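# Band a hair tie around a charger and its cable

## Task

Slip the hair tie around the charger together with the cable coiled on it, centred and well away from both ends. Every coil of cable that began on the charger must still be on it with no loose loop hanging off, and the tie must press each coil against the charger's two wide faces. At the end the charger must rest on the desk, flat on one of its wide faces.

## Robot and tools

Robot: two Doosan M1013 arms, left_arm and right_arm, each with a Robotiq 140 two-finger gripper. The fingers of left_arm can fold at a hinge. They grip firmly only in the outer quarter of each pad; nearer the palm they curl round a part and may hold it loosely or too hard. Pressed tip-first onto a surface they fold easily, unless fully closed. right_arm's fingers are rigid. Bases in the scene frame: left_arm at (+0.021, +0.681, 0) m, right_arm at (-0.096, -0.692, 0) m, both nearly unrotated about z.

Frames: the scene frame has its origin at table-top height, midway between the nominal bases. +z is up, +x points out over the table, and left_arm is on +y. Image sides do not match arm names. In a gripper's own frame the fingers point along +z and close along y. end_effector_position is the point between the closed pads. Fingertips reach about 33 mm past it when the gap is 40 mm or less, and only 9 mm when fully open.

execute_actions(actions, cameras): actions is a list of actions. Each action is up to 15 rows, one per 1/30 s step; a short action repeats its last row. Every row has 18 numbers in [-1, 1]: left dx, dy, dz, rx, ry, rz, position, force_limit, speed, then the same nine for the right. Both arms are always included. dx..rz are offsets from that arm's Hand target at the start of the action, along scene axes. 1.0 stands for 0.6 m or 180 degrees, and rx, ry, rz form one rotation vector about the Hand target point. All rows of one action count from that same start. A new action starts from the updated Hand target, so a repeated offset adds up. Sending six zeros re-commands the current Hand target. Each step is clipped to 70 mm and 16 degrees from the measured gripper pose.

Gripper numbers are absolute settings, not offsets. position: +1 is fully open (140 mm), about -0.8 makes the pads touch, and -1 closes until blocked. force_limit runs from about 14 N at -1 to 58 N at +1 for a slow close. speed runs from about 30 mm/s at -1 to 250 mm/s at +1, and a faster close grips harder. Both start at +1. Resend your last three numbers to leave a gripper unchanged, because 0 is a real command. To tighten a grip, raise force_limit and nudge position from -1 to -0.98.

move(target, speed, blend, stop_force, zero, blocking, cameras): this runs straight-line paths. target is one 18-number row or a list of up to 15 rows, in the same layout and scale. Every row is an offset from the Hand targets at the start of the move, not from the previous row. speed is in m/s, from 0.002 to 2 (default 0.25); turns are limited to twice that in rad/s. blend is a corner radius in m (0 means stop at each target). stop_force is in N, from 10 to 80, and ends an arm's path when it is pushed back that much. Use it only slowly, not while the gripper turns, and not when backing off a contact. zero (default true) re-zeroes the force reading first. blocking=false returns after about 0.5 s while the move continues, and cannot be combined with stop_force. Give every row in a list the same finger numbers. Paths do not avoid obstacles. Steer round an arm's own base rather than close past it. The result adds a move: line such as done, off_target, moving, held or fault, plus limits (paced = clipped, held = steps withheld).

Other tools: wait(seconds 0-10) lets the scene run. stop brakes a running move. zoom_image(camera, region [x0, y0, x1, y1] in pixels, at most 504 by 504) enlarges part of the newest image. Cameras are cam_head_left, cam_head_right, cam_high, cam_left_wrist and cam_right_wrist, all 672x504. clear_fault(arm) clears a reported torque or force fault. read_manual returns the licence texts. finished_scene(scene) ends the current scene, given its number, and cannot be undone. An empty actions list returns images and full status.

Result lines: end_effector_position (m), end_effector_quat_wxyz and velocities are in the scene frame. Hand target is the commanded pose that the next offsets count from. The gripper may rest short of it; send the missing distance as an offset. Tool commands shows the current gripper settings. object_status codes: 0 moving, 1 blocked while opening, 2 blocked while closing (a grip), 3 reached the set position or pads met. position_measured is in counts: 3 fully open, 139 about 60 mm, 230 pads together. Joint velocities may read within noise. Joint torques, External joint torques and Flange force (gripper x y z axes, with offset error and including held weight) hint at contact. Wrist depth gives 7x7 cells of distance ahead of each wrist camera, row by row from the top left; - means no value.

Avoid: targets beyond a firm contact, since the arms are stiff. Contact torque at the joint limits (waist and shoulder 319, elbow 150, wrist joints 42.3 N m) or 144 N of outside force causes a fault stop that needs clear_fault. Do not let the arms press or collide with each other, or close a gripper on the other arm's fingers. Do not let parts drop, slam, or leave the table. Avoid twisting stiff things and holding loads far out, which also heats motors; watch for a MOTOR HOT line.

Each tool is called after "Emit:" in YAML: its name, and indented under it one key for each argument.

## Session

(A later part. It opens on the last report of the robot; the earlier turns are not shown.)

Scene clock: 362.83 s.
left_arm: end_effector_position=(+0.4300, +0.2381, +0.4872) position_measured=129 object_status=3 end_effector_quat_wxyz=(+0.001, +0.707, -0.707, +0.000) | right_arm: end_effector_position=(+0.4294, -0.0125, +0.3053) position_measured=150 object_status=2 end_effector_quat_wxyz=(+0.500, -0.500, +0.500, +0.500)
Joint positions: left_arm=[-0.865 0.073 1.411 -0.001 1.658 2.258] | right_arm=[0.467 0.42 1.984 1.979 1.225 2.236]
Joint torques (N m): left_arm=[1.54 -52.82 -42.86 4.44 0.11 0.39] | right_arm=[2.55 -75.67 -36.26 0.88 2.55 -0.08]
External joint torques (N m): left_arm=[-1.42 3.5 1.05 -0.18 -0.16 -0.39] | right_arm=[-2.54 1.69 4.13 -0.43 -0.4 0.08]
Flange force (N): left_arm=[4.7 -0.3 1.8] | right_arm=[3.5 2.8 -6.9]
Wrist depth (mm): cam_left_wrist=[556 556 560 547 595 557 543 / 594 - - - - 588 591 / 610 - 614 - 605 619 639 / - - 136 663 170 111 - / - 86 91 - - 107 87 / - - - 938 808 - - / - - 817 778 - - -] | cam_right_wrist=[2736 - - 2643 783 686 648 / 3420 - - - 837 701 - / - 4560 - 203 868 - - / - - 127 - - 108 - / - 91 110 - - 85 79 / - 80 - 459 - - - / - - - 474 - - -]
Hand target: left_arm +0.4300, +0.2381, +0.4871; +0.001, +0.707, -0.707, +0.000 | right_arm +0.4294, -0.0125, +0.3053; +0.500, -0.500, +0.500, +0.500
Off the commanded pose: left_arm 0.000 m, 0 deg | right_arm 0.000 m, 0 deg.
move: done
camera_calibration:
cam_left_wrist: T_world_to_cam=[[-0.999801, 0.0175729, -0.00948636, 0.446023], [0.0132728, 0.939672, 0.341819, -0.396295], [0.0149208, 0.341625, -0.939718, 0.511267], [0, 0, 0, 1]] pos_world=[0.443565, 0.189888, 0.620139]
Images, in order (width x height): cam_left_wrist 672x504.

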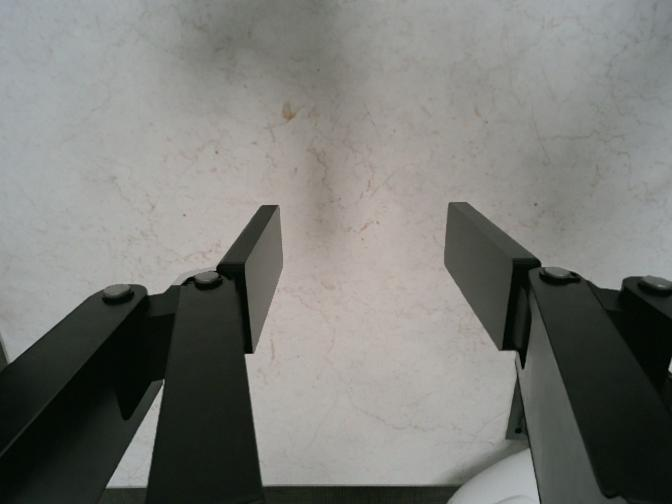

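Emit:
move:
  target: [0,-0.21,0,0,0,0,0.15,0.5,-1,0,0,0,0,0,0,-1,0,-1]
  cameras: ["cam_left_wrist"]

Scene clock: 365.50 s.
left_arm: end_effector_position=(+0.4300, +0.1121, +0.4872) position_measured=110 object_status=3 end_effector_quat_wxyz=(+0.001, +0.707, -0.707, +0.000) | right_arm: end_effector_position=(+0.4294, -0.0125, +0.3053) position_measured=150 object_status=2 end_effector_quat_wxyz=(+0.500, -0.500, +0.500, +0.500)
Joint positions: left_arm=[-0.98 0.235 1.22 -0.001 1.685 2.144] | right_arm=[0.467 0.42 1.984 1.979 1.225 2.236]
Joint torques (N m): left_arm=[1.27 -71.08 -42.75 4.42 0.15 0.41] | right_arm=[2.96 -76.13 -36.4 0.89 2.55 -0.04]
External joint torques (N m): left_arm=[-1.46 4.92 0.93 -0.17 -0.19 -0.41] | right_arm=[-2.95 1.93 4.07 -0.44 -0.39 0.04]
Flange force (N): left_arm=[6.6 -1.4 1.3] | right_arm=[3.9 2.1 -7.3]
Wrist depth (mm): cam_left_wrist=[571 586 - 269 569 571 553 / - 567 597 291 - - 606 / 661 635 - - 616 618 619 / 667 648 125 653 - 139 671 / - 88 109 733 719 110 88 / - - 757 740 775 - - / - - - 800 817 - -] | cam_right_wrist=[2836 3634 - 2704 765 682 642 / - - - - 794 755 - / - - - - 816 - - / - - 127 113 - 105 - / - 92 - 116 115 85 79 / - 80 - - - - - / - - - 596 323 - -]
Hand target: left_arm +0.4300, +0.1121, +0.4871; +0.001, +0.707, -0.707, +0.000 | right_arm +0.4294, -0.0125, +0.3053; +0.500, -0.500, +0.500, +0.500
Off the commanded pose: left_arm 0.000 m, 0 deg | right_arm 0.000 m, 0 deg.
move: done
camera_calibration:
cam_left_wrist: T_world_to_cam=[[-0.999801, 0.0175735, -0.00948614, 0.448235], [0.0132734, 0.939672, 0.341819, -0.277991], [0.0149208, 0.341625, -0.939718, 0.554277], [0, 0, 0, 1]] pos_world=[0.443565, 0.0639884, 0.620139]
Images, in order (width x height): cam_left_wrist 672x504.

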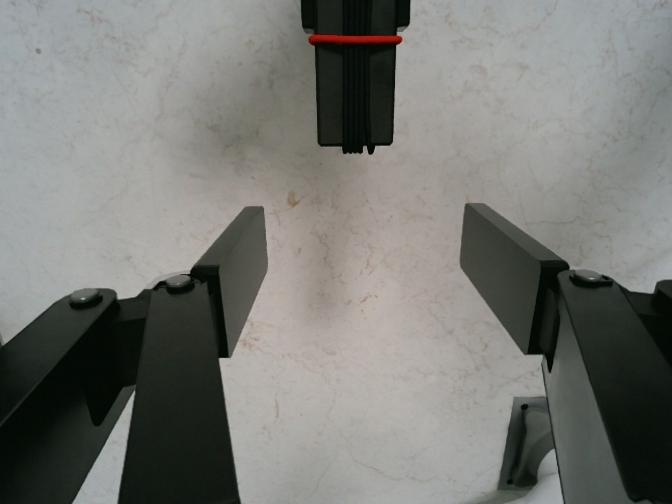

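Emit:
move:
  target:
    - [0,-0.0635,0,0,0,0,0.15,0.5,-1,0,0,0,0,0,0,-1,0,-1]
    - [0,-0.0635,-0.26,0,0,0,0.15,0.5,-1,0,0,0,0,0,0,-1,0,-1]
  speed: 0.15
  cameras: ["cam_left_wrist"]

Scene clock: 371.63 s.
left_arm: end_effector_position=(+0.4300, +0.0740, +0.3312) position_measured=110 object_status=3 end_effector_quat_wxyz=(+0.001, +0.707, -0.707, +0.000) | right_arm: end_effector_position=(+0.4294, -0.0125, +0.3053) position_measured=150 object_status=2 end_effector_quat_wxyz=(+0.500, -0.500, +0.500, +0.500)
Joint positions: left_arm=[-1.008 0.292 1.428 -0.001 1.422 2.116] | right_arm=[0.467 0.42 1.984 1.979 1.225 2.236]
Joint torques (N m): left_arm=[1.39 -76.26 -42.71 4.39 0.1 0.37] | right_arm=[2.79 -75.79 -36.36 0.82 2.63 -0.07]
External joint torques (N m): left_arm=[-1.69 4.78 1.06 -0.16 -0.15 -0.37] | right_arm=[-2.79 1.51 3.97 -0.37 -0.47 0.07]
Flange force (N): left_arm=[5.9 -0.6 3.0] | right_arm=[3.2 2.6 -7.1]
Wrist depth (mm): cam_left_wrist=[418 418 408 129 131 414 417 / 428 440 443 137 138 438 438 / 471 466 469 146 149 465 459 / - 487 139 155 155 127 488 / - 89 516 529 531 110 88 / - - 552 564 566 - - / - - - 588 610 - -] | cam_right_wrist=[- 2836 - 2398 760 684 670 / - - - - 770 731 - / - - - - 799 - - / - - 127 114 - 106 - / - 91 109 114 115 85 79 / - 80 - 261 252 - - / - - - 271 271 - -]
Hand target: left_arm +0.4300, +0.0740, +0.3311; +0.001, +0.707, -0.707, +0.000 | right_arm +0.4294, -0.0125, +0.3053; +0.500, -0.500, +0.500, +0.500
Off the commanded pose: left_arm 0.000 m, 0 deg | right_arm 0.000 m, 0 deg.
move: done
camera_calibration:
cam_left_wrist: T_world_to_cam=[[-0.999799, 0.0176671, -0.0094501, 0.447407], [0.0133723, 0.939638, 0.341908, -0.188856], [0.0149202, 0.341713, -0.939686, 0.420715], [0, 0, 0, 1]] pos_world=[0.443565, 0.025788, 0.464139]
Images, in order (width x height): cam_left_wrist 672x504.

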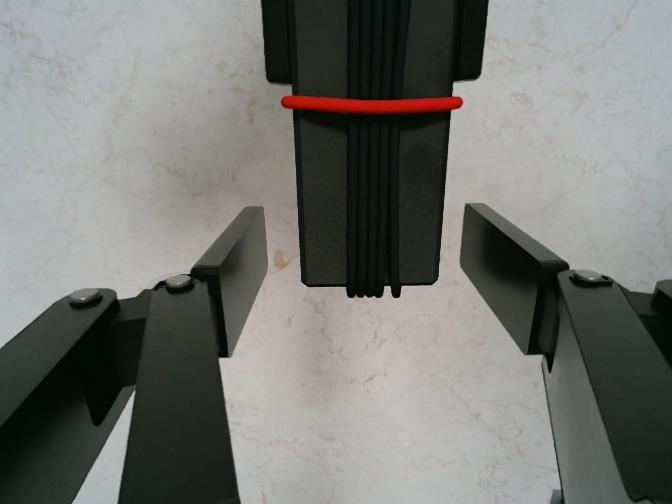

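Emit:
move:
  target: [0,0,0,0,0,0,-1,0,-1,0,0,0,0,0,0,-1,0,-1]

Emit:
move:
  target: [0,0,0,0,0,0,-1,0,-1,0,0,0,0,0,0,0,0,-1]

Emit:
move:
  target: [0,0,0,0,0,0,-1,0,-1,0,-0.4,0,0,0,0,0,0,-1]
  speed: 0.12
  cameras: ["cam_head_left","cam_left_wrist"]

Scene clock: 375.80 s.
left_arm: end_effector_position=(+0.4299, +0.0740, +0.3311) position_measured=151 object_status=0 end_effector_quat_wxyz=(+0.001, +0.707, -0.707, +0.000) | right_arm: end_effector_position=(+0.4294, -0.0125, +0.3053) position_measured=150 object_status=2 end_effector_quat_wxyz=(+0.500, -0.500, +0.500, +0.500)
Joint positions: left_arm=[-1.008 0.292 1.428 -0.001 1.422 2.116] | right_arm=[0.467 0.42 1.984 1.979 1.225 2.236]
Joint torques (N m): left_arm=[12.29 -69.87 -45.52 9.45 -4.82 0] | right_arm=[20.31 -82.68 -33.21 -3.57 9.05 -0.04]
External joint torques (N m): left_arm=[-12.1 -1.35 4.03 -5.21 4.77 0] | right_arm=[-20.28 8.16 0.69 4.03 -6.88 0.04]
Flange force (N): left_arm=[1.7 18.8 -2.6] | right_arm=[8.4 -18.1 -12.2]
Wrist depth (mm): cam_left_wrist=[418 418 131 129 131 417 415 / 441 440 441 138 141 440 437 / 474 461 463 148 152 467 459 / 495 492 124 157 149 107 493 / - 86 91 533 518 82 87 / - 73 - 577 - - - / - - - 618 - - -] | cam_right_wrist=[- - - 2704 753 684 670 / 3276 - 3060 - 786 637 - / - - - - 794 - - / - - 128 - - 107 - / - 91 110 116 117 85 79 / - 80 - 258 254 - - / - - - 271 271 - -]
Hand target: left_arm +0.4300, +0.0740, +0.3311; +0.001, +0.707, -0.707, +0.000 | right_arm +0.4294, -0.0125, +0.3053; +0.500, -0.500, +0.500, +0.500
Off the commanded pose: left_arm 0.000 m, 0 deg | right_arm 0.000 m, 0 deg.
move: done

Scene clock: 376.53 s.
left_arm: end_effector_position=(+0.4300, +0.0740, +0.3311) position_measured=151 object_status=2 end_effector_quat_wxyz=(+0.001, +0.707, -0.707, +0.000) | right_arm: end_effector_position=(+0.4294, -0.0125, +0.3053) position_measured=129 object_status=0 end_effector_quat_wxyz=(+0.500, -0.500, +0.500, +0.500)
Joint positions: left_arm=[-1.008 0.292 1.428 -0.001 1.422 2.116] | right_arm=[0.467 0.42 1.984 1.979 1.225 2.236]
Joint torques (N m): left_arm=[1.3 -78.4 -44.15 4.32 0.03 0.38] | right_arm=[2.5 -74.46 -34.64 0.32 1.86 -0.05]
External joint torques (N m): left_arm=[-1.12 7.05 2.59 -0.08 -0.08 -0.38] | right_arm=[-2.52 0.45 2.41 0.13 0.29 0.05]
Flange force (N): left_arm=[5.9 -1.5 5.7] | right_arm=[1.9 1.5 -6.0]
Wrist depth (mm): cam_left_wrist=[419 416 132 130 134 412 413 / 442 438 - 137 143 439 438 / 467 467 461 147 149 461 463 / 496 493 121 156 154 483 486 / - 86 91 530 534 82 87 / - 73 - - 564 - - / - - - 619 - - -] | cam_right_wrist=[3020 - - 2704 760 684 668 / 3692 3751 4010 2944 780 682 - / - - - 216 788 - - / - - 118 113 - - 3692 / - 90 107 117 238 91 88 / - 80 268 261 253 - - / - - 409 270 270 - -]
Hand target: left_arm +0.4300, +0.0740, +0.3311; +0.001, +0.707, -0.707, +0.000 | right_arm +0.4294, -0.0125, +0.3053; +0.500, -0.500, +0.500, +0.500
Off the commanded pose: left_arm 0.000 m, 0 deg | right_arm 0.000 m, 0 deg.
move: done

Scene clock: 378.90 s.
left_arm: end_effector_position=(+0.4300, +0.0740, +0.3311) position_measured=151 object_status=2 end_effector_quat_wxyz=(+0.001, +0.707, -0.707, +0.000) | right_arm: end_effector_position=(+0.4294, -0.2524, +0.3053) position_measured=129 object_status=3 end_effector_quat_wxyz=(+0.500, -0.500, +0.500, +0.500)
Joint positions: left_arm=[-1.008 0.292 1.428 -0.001 1.422 2.116] | right_arm=[0.075 0.308 2.163 1.678 1.487 2.236]
Joint torques (N m): left_arm=[1.55 -78.32 -44.25 4.31 -0.01 0.36] | right_arm=[3.91 -60.32 -31.94 1.36 1.91 -0.06]
External joint torques (N m): left_arm=[-1.7 7.07 2.69 -0.08 -0.04 -0.36] | right_arm=[-4.02 0.06 2.45 0.05 0.24 0.06]
Flange force (N): left_arm=[6.1 -0.7 5.8] | right_arm=[1.3 3.3 -8.5]
Wrist depth (mm): cam_left_wrist=[417 418 419 130 136 415 415 / 444 440 - 137 143 438 445 / 470 476 461 147 152 465 463 / 497 495 121 157 154 485 486 / - 86 91 526 - 82 87 / - 73 - 574 - - - / - - - 610 616 - -] | cam_right_wrist=[2613 3230 - 2528 927 874 - / 3420 3578 - 2448 973 - - / - - - 459 1118 - - / - 3371 127 484 170 - - / - 90 94 492 796 91 88 / - 80 - 515 - - - / - - - 530 - - -]
Hand target: left_arm +0.4300, +0.0740, +0.3311; +0.001, +0.707, -0.707, +0.000 | right_arm +0.4294, -0.2525, +0.3053; +0.500, -0.500, +0.500, +0.500
Off the commanded pose: left_arm 0.000 m, 0 deg | right_arm 0.000 m, 0 deg.
move: done
camera_calibration:
cam_left_wrist: T_world_to_cam=[[-0.999799, 0.0176675, -0.00945063, 0.447407], [0.013372, 0.939627, 0.34194, -0.18887], [0.0149213, 0.341745, -0.939674, 0.420708], [0, 0, 0, 1]] pos_world=[0.443565, 0.025788, 0.464139]
Images, in order (width x height): cam_head_left 672x504, cam_left_wrist 672x504.

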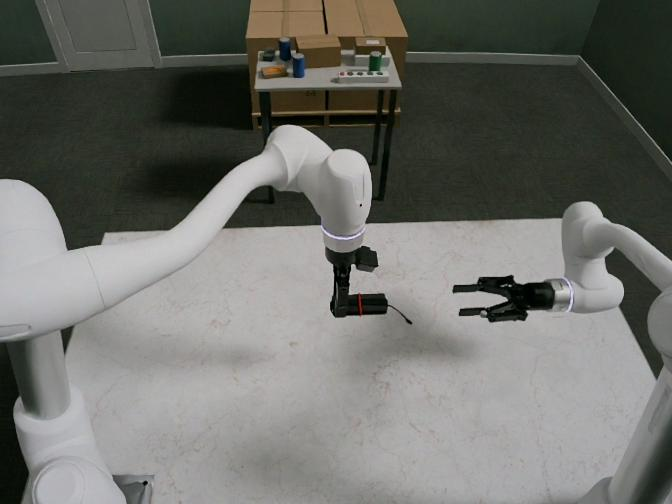

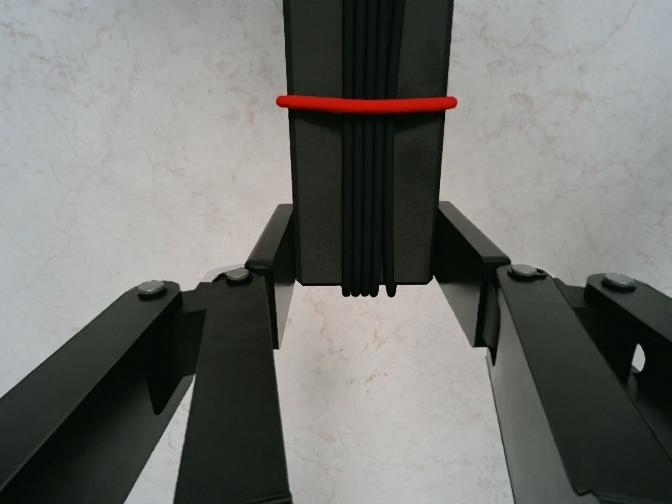

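Emit:
move:
  target: [0,0,-0.435,0,0,0,-1,0,-1,0,0,0,0,0,0,0,0,-1]
  speed: 0.15

Emit:
move:
  target: [0,0,-0.058,0,0,0,-1,0,-1,0,0,0,0,0,0,0,0,-1]
  speed: 0.015
  stop_force: 10

Scene clock: 383.53 s.
left_arm: end_effector_position=(+0.4300, +0.0740, +0.0702) position_measured=151 object_status=2 end_effector_quat_wxyz=(+0.001, +0.707, -0.707, +0.000) | right_arm: end_effector_position=(+0.4294, -0.2525, +0.3053) position_measured=129 object_status=3 end_effector_quat_wxyz=(+0.500, -0.500, +0.500, +0.500)
Joint positions: left_arm=[-1.008 0.443 1.715 -0.001 0.982 2.116] | right_arm=[0.075 0.308 2.163 1.678 1.487 2.236]
Joint torques (N m): left_arm=[1.47 -87.55 -37.59 3.72 0.01 0.36] | right_arm=[2.44 -60.48 -32.12 1.27 1.85 -0.07]
External joint torques (N m): left_arm=[-1.43 8.08 2.57 -0.15 -0.06 -0.36] | right_arm=[-2.44 -0.31 2.55 0.14 0.31 0.07]
Flange force (N): left_arm=[5.8 -1.0 9.3] | right_arm=[0.8 4.4 -5.7]
Wrist depth (mm): cam_left_wrist=[183 182 182 130 177 181 181 / 193 192 192 137 143 191 191 / 205 206 203 147 152 203 202 / 217 216 138 156 154 210 214 / - 86 91 231 230 83 87 / - 73 - 247 246 - - / - - - 266 265 - -] | cam_right_wrist=[3420 3420 - 399 934 868 2802 / - 3322 - 398 994 923 - / - - 504 418 945 - - / - - 140 437 170 - 3942 / - 90 94 3420 930 91 89 / - 80 - - - - - / - - - - - - -]
Hand target: left_arm +0.4300, +0.0740, +0.0701; +0.001, +0.707, -0.707, +0.000 | right_arm +0.4294, -0.2525, +0.3053; +0.500, -0.500, +0.500, +0.500
Off the commanded pose: left_arm 0.000 m, 0 deg | right_arm 0.000 m, 0 deg.
move: done

Scene clock: 386.10 s.
left_arm: end_effector_position=(+0.4300, +0.0740, +0.0406) position_measured=151 object_status=2 end_effector_quat_wxyz=(+0.001, +0.707, -0.707, +0.000) | right_arm: end_effector_position=(+0.4294, -0.2525, +0.3053) position_measured=129 object_status=3 end_effector_quat_wxyz=(+0.500, -0.500, +0.500, +0.500)
Joint positions: left_arm=[-1.008 0.471 1.736 -0.001 0.934 2.116] | right_arm=[0.075 0.308 2.163 1.678 1.487 2.236]
Joint torques (N m): left_arm=[1.12 -80.47 -31.77 3.7 0.13 0.37] | right_arm=[2.47 -60.46 -32.07 1.29 1.83 -0.11]
External joint torques (N m): left_arm=[-0.87 -0.42 -2.06 -0.25 -0.18 -0.37] | right_arm=[-2.5 -0.12 2.57 0.11 0.32 0.11]
Flange force (N): left_arm=[4.0 -0.6 -1.5] | right_arm=[1.1 4.1 -5.8]
Wrist depth (mm): cam_left_wrist=[156 155 156 127 133 155 155 / 164 164 164 136 140 163 163 / 174 174 174 147 151 173 172 / 185 185 140 155 153 179 181 / - 86 91 197 196 82 87 / - 73 - 211 211 - - / - - - 228 227 - -] | cam_right_wrist=[- 3471 - 392 942 878 - / 3813 2215 - 410 985 3101 4307 / - - 480 415 973 - - / - - 141 436 151 - - / - 90 94 - 888 91 88 / - 80 2769 - 2802 - - / - - - - - - -]
Hand target: left_arm +0.4300, +0.0740, +0.0407; +0.001, +0.707, -0.707, +0.000 (not the last commanded pose) | right_arm +0.4294, -0.2525, +0.3053; +0.500, -0.500, +0.500, +0.500
Off the commanded pose: left_arm 0.005 m, 0 deg | right_arm 0.000 m, 0 deg.
move: contact (left_arm)

Emit:
move:
  target: [0,0,-0.002,0,0,0,-1,0,-1,0,0,0,0,0,0,0,0,-1]

Emit:
move:
  target: [0,0,0,0,0,0,0.1,0,-1,0,0,0,0,0,0,0,0,-1]

Emit:
move:
  target: [0,0,0.3,0,0,0,0.1,0,-1,0,0,0,0,0,0,0,0,-1]
  speed: 0.15
  cameras: ["cam_left_wrist","cam_head_left"]

Emit:
zoom_image:
  camera: "cam_head_left"
  region: [280, 300, 460, 420]

Scene clock: 390.60 s.
left_arm: end_effector_position=(+0.4300, +0.0740, +0.0396) position_measured=151 object_status=2 end_effector_quat_wxyz=(+0.001, +0.707, -0.707, +0.000) | right_arm: end_effector_position=(+0.4294, -0.2525, +0.3053) position_measured=129 object_status=3 end_effector_quat_wxyz=(+0.500, -0.500, +0.500, +0.500)
Joint positions: left_arm=[-1.008 0.472 1.736 -0.001 0.932 2.116] | right_arm=[0.075 0.308 2.163 1.678 1.487 2.236]
Joint torques (N m): left_arm=[-1.25 -66.56 -26.74 2.92 -1.89 0.34] | right_arm=[2.6 -60.3 -32.1 1.28 1.88 -0.15]
External joint torques (N m): left_arm=[1.08 -14.37 -7.06 0.52 1.84 -0.34] | right_arm=[-2.64 -0.36 2.61 0.13 0.28 0.15]
Flange force (N): left_arm=[-2.4 0.4 -21.5] | right_arm=[0.6 4.4 -6.1]
Wrist depth (mm): cam_left_wrist=[155 155 155 126 130 154 154 / 164 163 163 135 139 162 162 / 173 173 173 146 151 172 172 / 184 184 140 155 153 178 180 / - 86 91 196 195 82 87 / - 73 - 210 209 - - / - - - 226 226 - -] | cam_right_wrist=[4388 3276 3276 394 942 874 2802 / - - - 397 1011 891 3813 / 3371 - 493 415 961 2736 - / 3471 - 140 438 170 3524 - / - 90 107 1067 878 91 88 / - 80 - - - - - / - - - - - - -]
Hand target: left_arm +0.4300, +0.0740, +0.0395; +0.001, +0.707, -0.707, +0.000 | right_arm +0.4294, -0.2525, +0.3053; +0.500, -0.500, +0.500, +0.500
Off the commanded pose: left_arm 0.000 m, 0 deg | right_arm 0.000 m, 0 deg.
move: done

Scene clock: 391.60 s.
left_arm: end_effector_position=(+0.4300, +0.0740, +0.0395) position_measured=117 object_status=0 end_effector_quat_wxyz=(+0.001, +0.707, -0.707, +0.000) | right_arm: end_effector_position=(+0.4294, -0.2525, +0.3053) position_measured=129 object_status=3 end_effector_quat_wxyz=(+0.500, -0.500, +0.500, +0.500)
Joint positions: left_arm=[-1.008 0.472 1.736 -0.001 0.932 2.116] | right_arm=[0.075 0.308 2.163 1.678 1.487 2.236]
Joint torques (N m): left_arm=[1.47 -86.36 -34.66 3.65 0.14 0.39] | right_arm=[2.41 -60.42 -32.12 1.29 1.85 -0.1]
External joint torques (N m): left_arm=[-1.77 5.82 0.95 -0.22 -0.19 -0.39] | right_arm=[-2.44 -0.24 2.56 0.12 0.3 0.11]
Flange force (N): left_arm=[6.1 -0.5 6.6] | right_arm=[0.9 4.3 -5.7]
Wrist depth (mm): cam_left_wrist=[155 154 154 127 132 154 153 / 163 163 163 134 135 163 162 / 173 173 173 142 147 171 171 / 184 184 138 151 151 121 180 / - 87 132 196 195 112 88 / - - 209 212 209 - - / - - 227 225 225 - -] | cam_right_wrist=[- - - 393 942 878 - / 3230 - - 396 969 916 - / - - 479 415 990 - - / - - 127 436 170 3942 3101 / - 90 94 2802 912 91 88 / - 80 - - - - - / - - - - - - -]
Hand target: left_arm +0.4300, +0.0740, +0.0395; +0.001, +0.707, -0.707, +0.000 | right_arm +0.4294, -0.2525, +0.3053; +0.500, -0.500, +0.500, +0.500
Off the commanded pose: left_arm 0.000 m, 0 deg | right_arm 0.000 m, 0 deg.
move: done

Scene clock: 393.20 s.
left_arm: end_effector_position=(+0.4300, +0.0740, +0.2194) position_measured=117 object_status=3 end_effector_quat_wxyz=(+0.000, +0.707, -0.707, +0.000) | right_arm: end_effector_position=(+0.4294, -0.2525, +0.3053) position_measured=129 object_status=3 end_effector_quat_wxyz=(+0.500, -0.500, +0.500, +0.500)
Joint positions: left_arm=[-1.008 0.335 1.575 -0.001 1.231 2.116] | right_arm=[0.075 0.308 2.163 1.678 1.487 2.236]
Joint torques (N m): left_arm=[1.3 -78.99 -40.99 4.23 0.11 0.39] | right_arm=[2.7 -60.19 -32.06 1.28 1.86 -0.08]
External joint torques (N m): left_arm=[-1.17 5.39 1.4 -0.19 -0.16 -0.39] | right_arm=[-2.72 -0.3 2.54 0.12 0.29 0.08]
Flange force (N): left_arm=[5.4 -1.1 4.8] | right_arm=[0.8 4.3 -6.2]
Wrist depth (mm): cam_left_wrist=[317 317 317 298 315 314 316 / 335 335 334 311 331 332 333 / 356 354 354 353 349 352 352 / 376 371 133 374 163 133 360 / - 87 114 405 399 112 88 / - - 429 430 429 - - / - - 461 456 469 - -] | cam_right_wrist=[3634 3143 - 2643 961 884 - / - - - 439 977 934 2528 / - - - 443 969 - 3692 / - - 127 452 170 - - / - 90 118 472 745 91 88 / - 80 - 494 - - - / - - - - - - -]
Hand target: left_arm +0.4300, +0.0740, +0.2195; +0.001, +0.707, -0.707, +0.000 | right_arm +0.4294, -0.2525, +0.3053; +0.500, -0.500, +0.500, +0.500
Off the commanded pose: left_arm 0.000 m, 0 deg | right_arm 0.000 m, 0 deg.
move: done
camera_calibration:
cam_left_wrist: T_world_to_cam=[[-0.999798, 0.0177018, -0.00954451, 0.446383], [0.0133722, 0.939626, 0.341941, -0.150676], [0.0150213, 0.341745, -0.939673, 0.315702], [0, 0, 0, 1]] pos_world=[0.443565, 0.0257879, 0.35244]
Images, in order (width x height): cam_head_left 672x504, cam_left_wrist 672x504.

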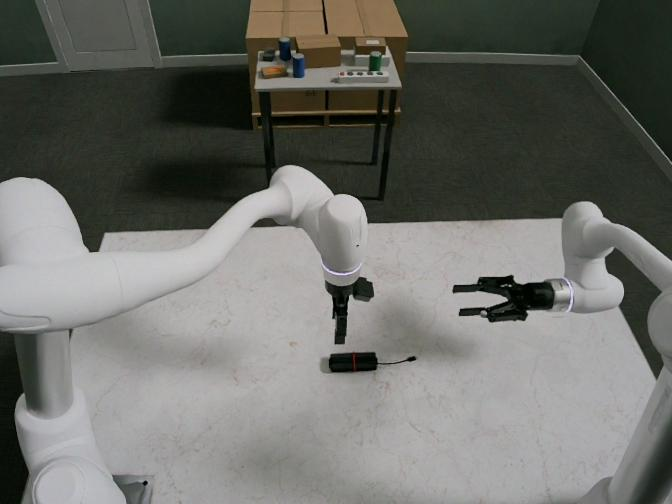

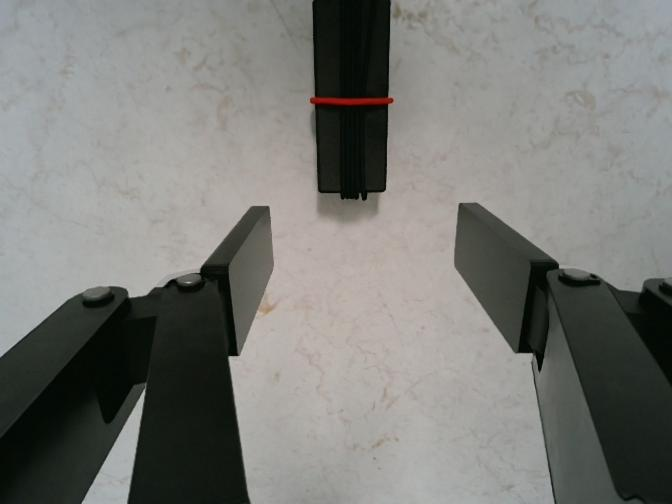

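Scaled by 2.800 from the camera's 672x504 image, which has a finer 960x720 frame.

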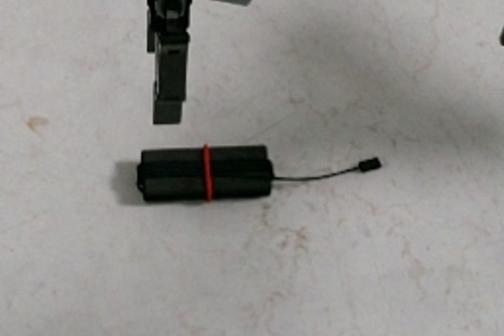

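Emit:
finished_scene:
  scene: 2

The scene is finished: the task was done.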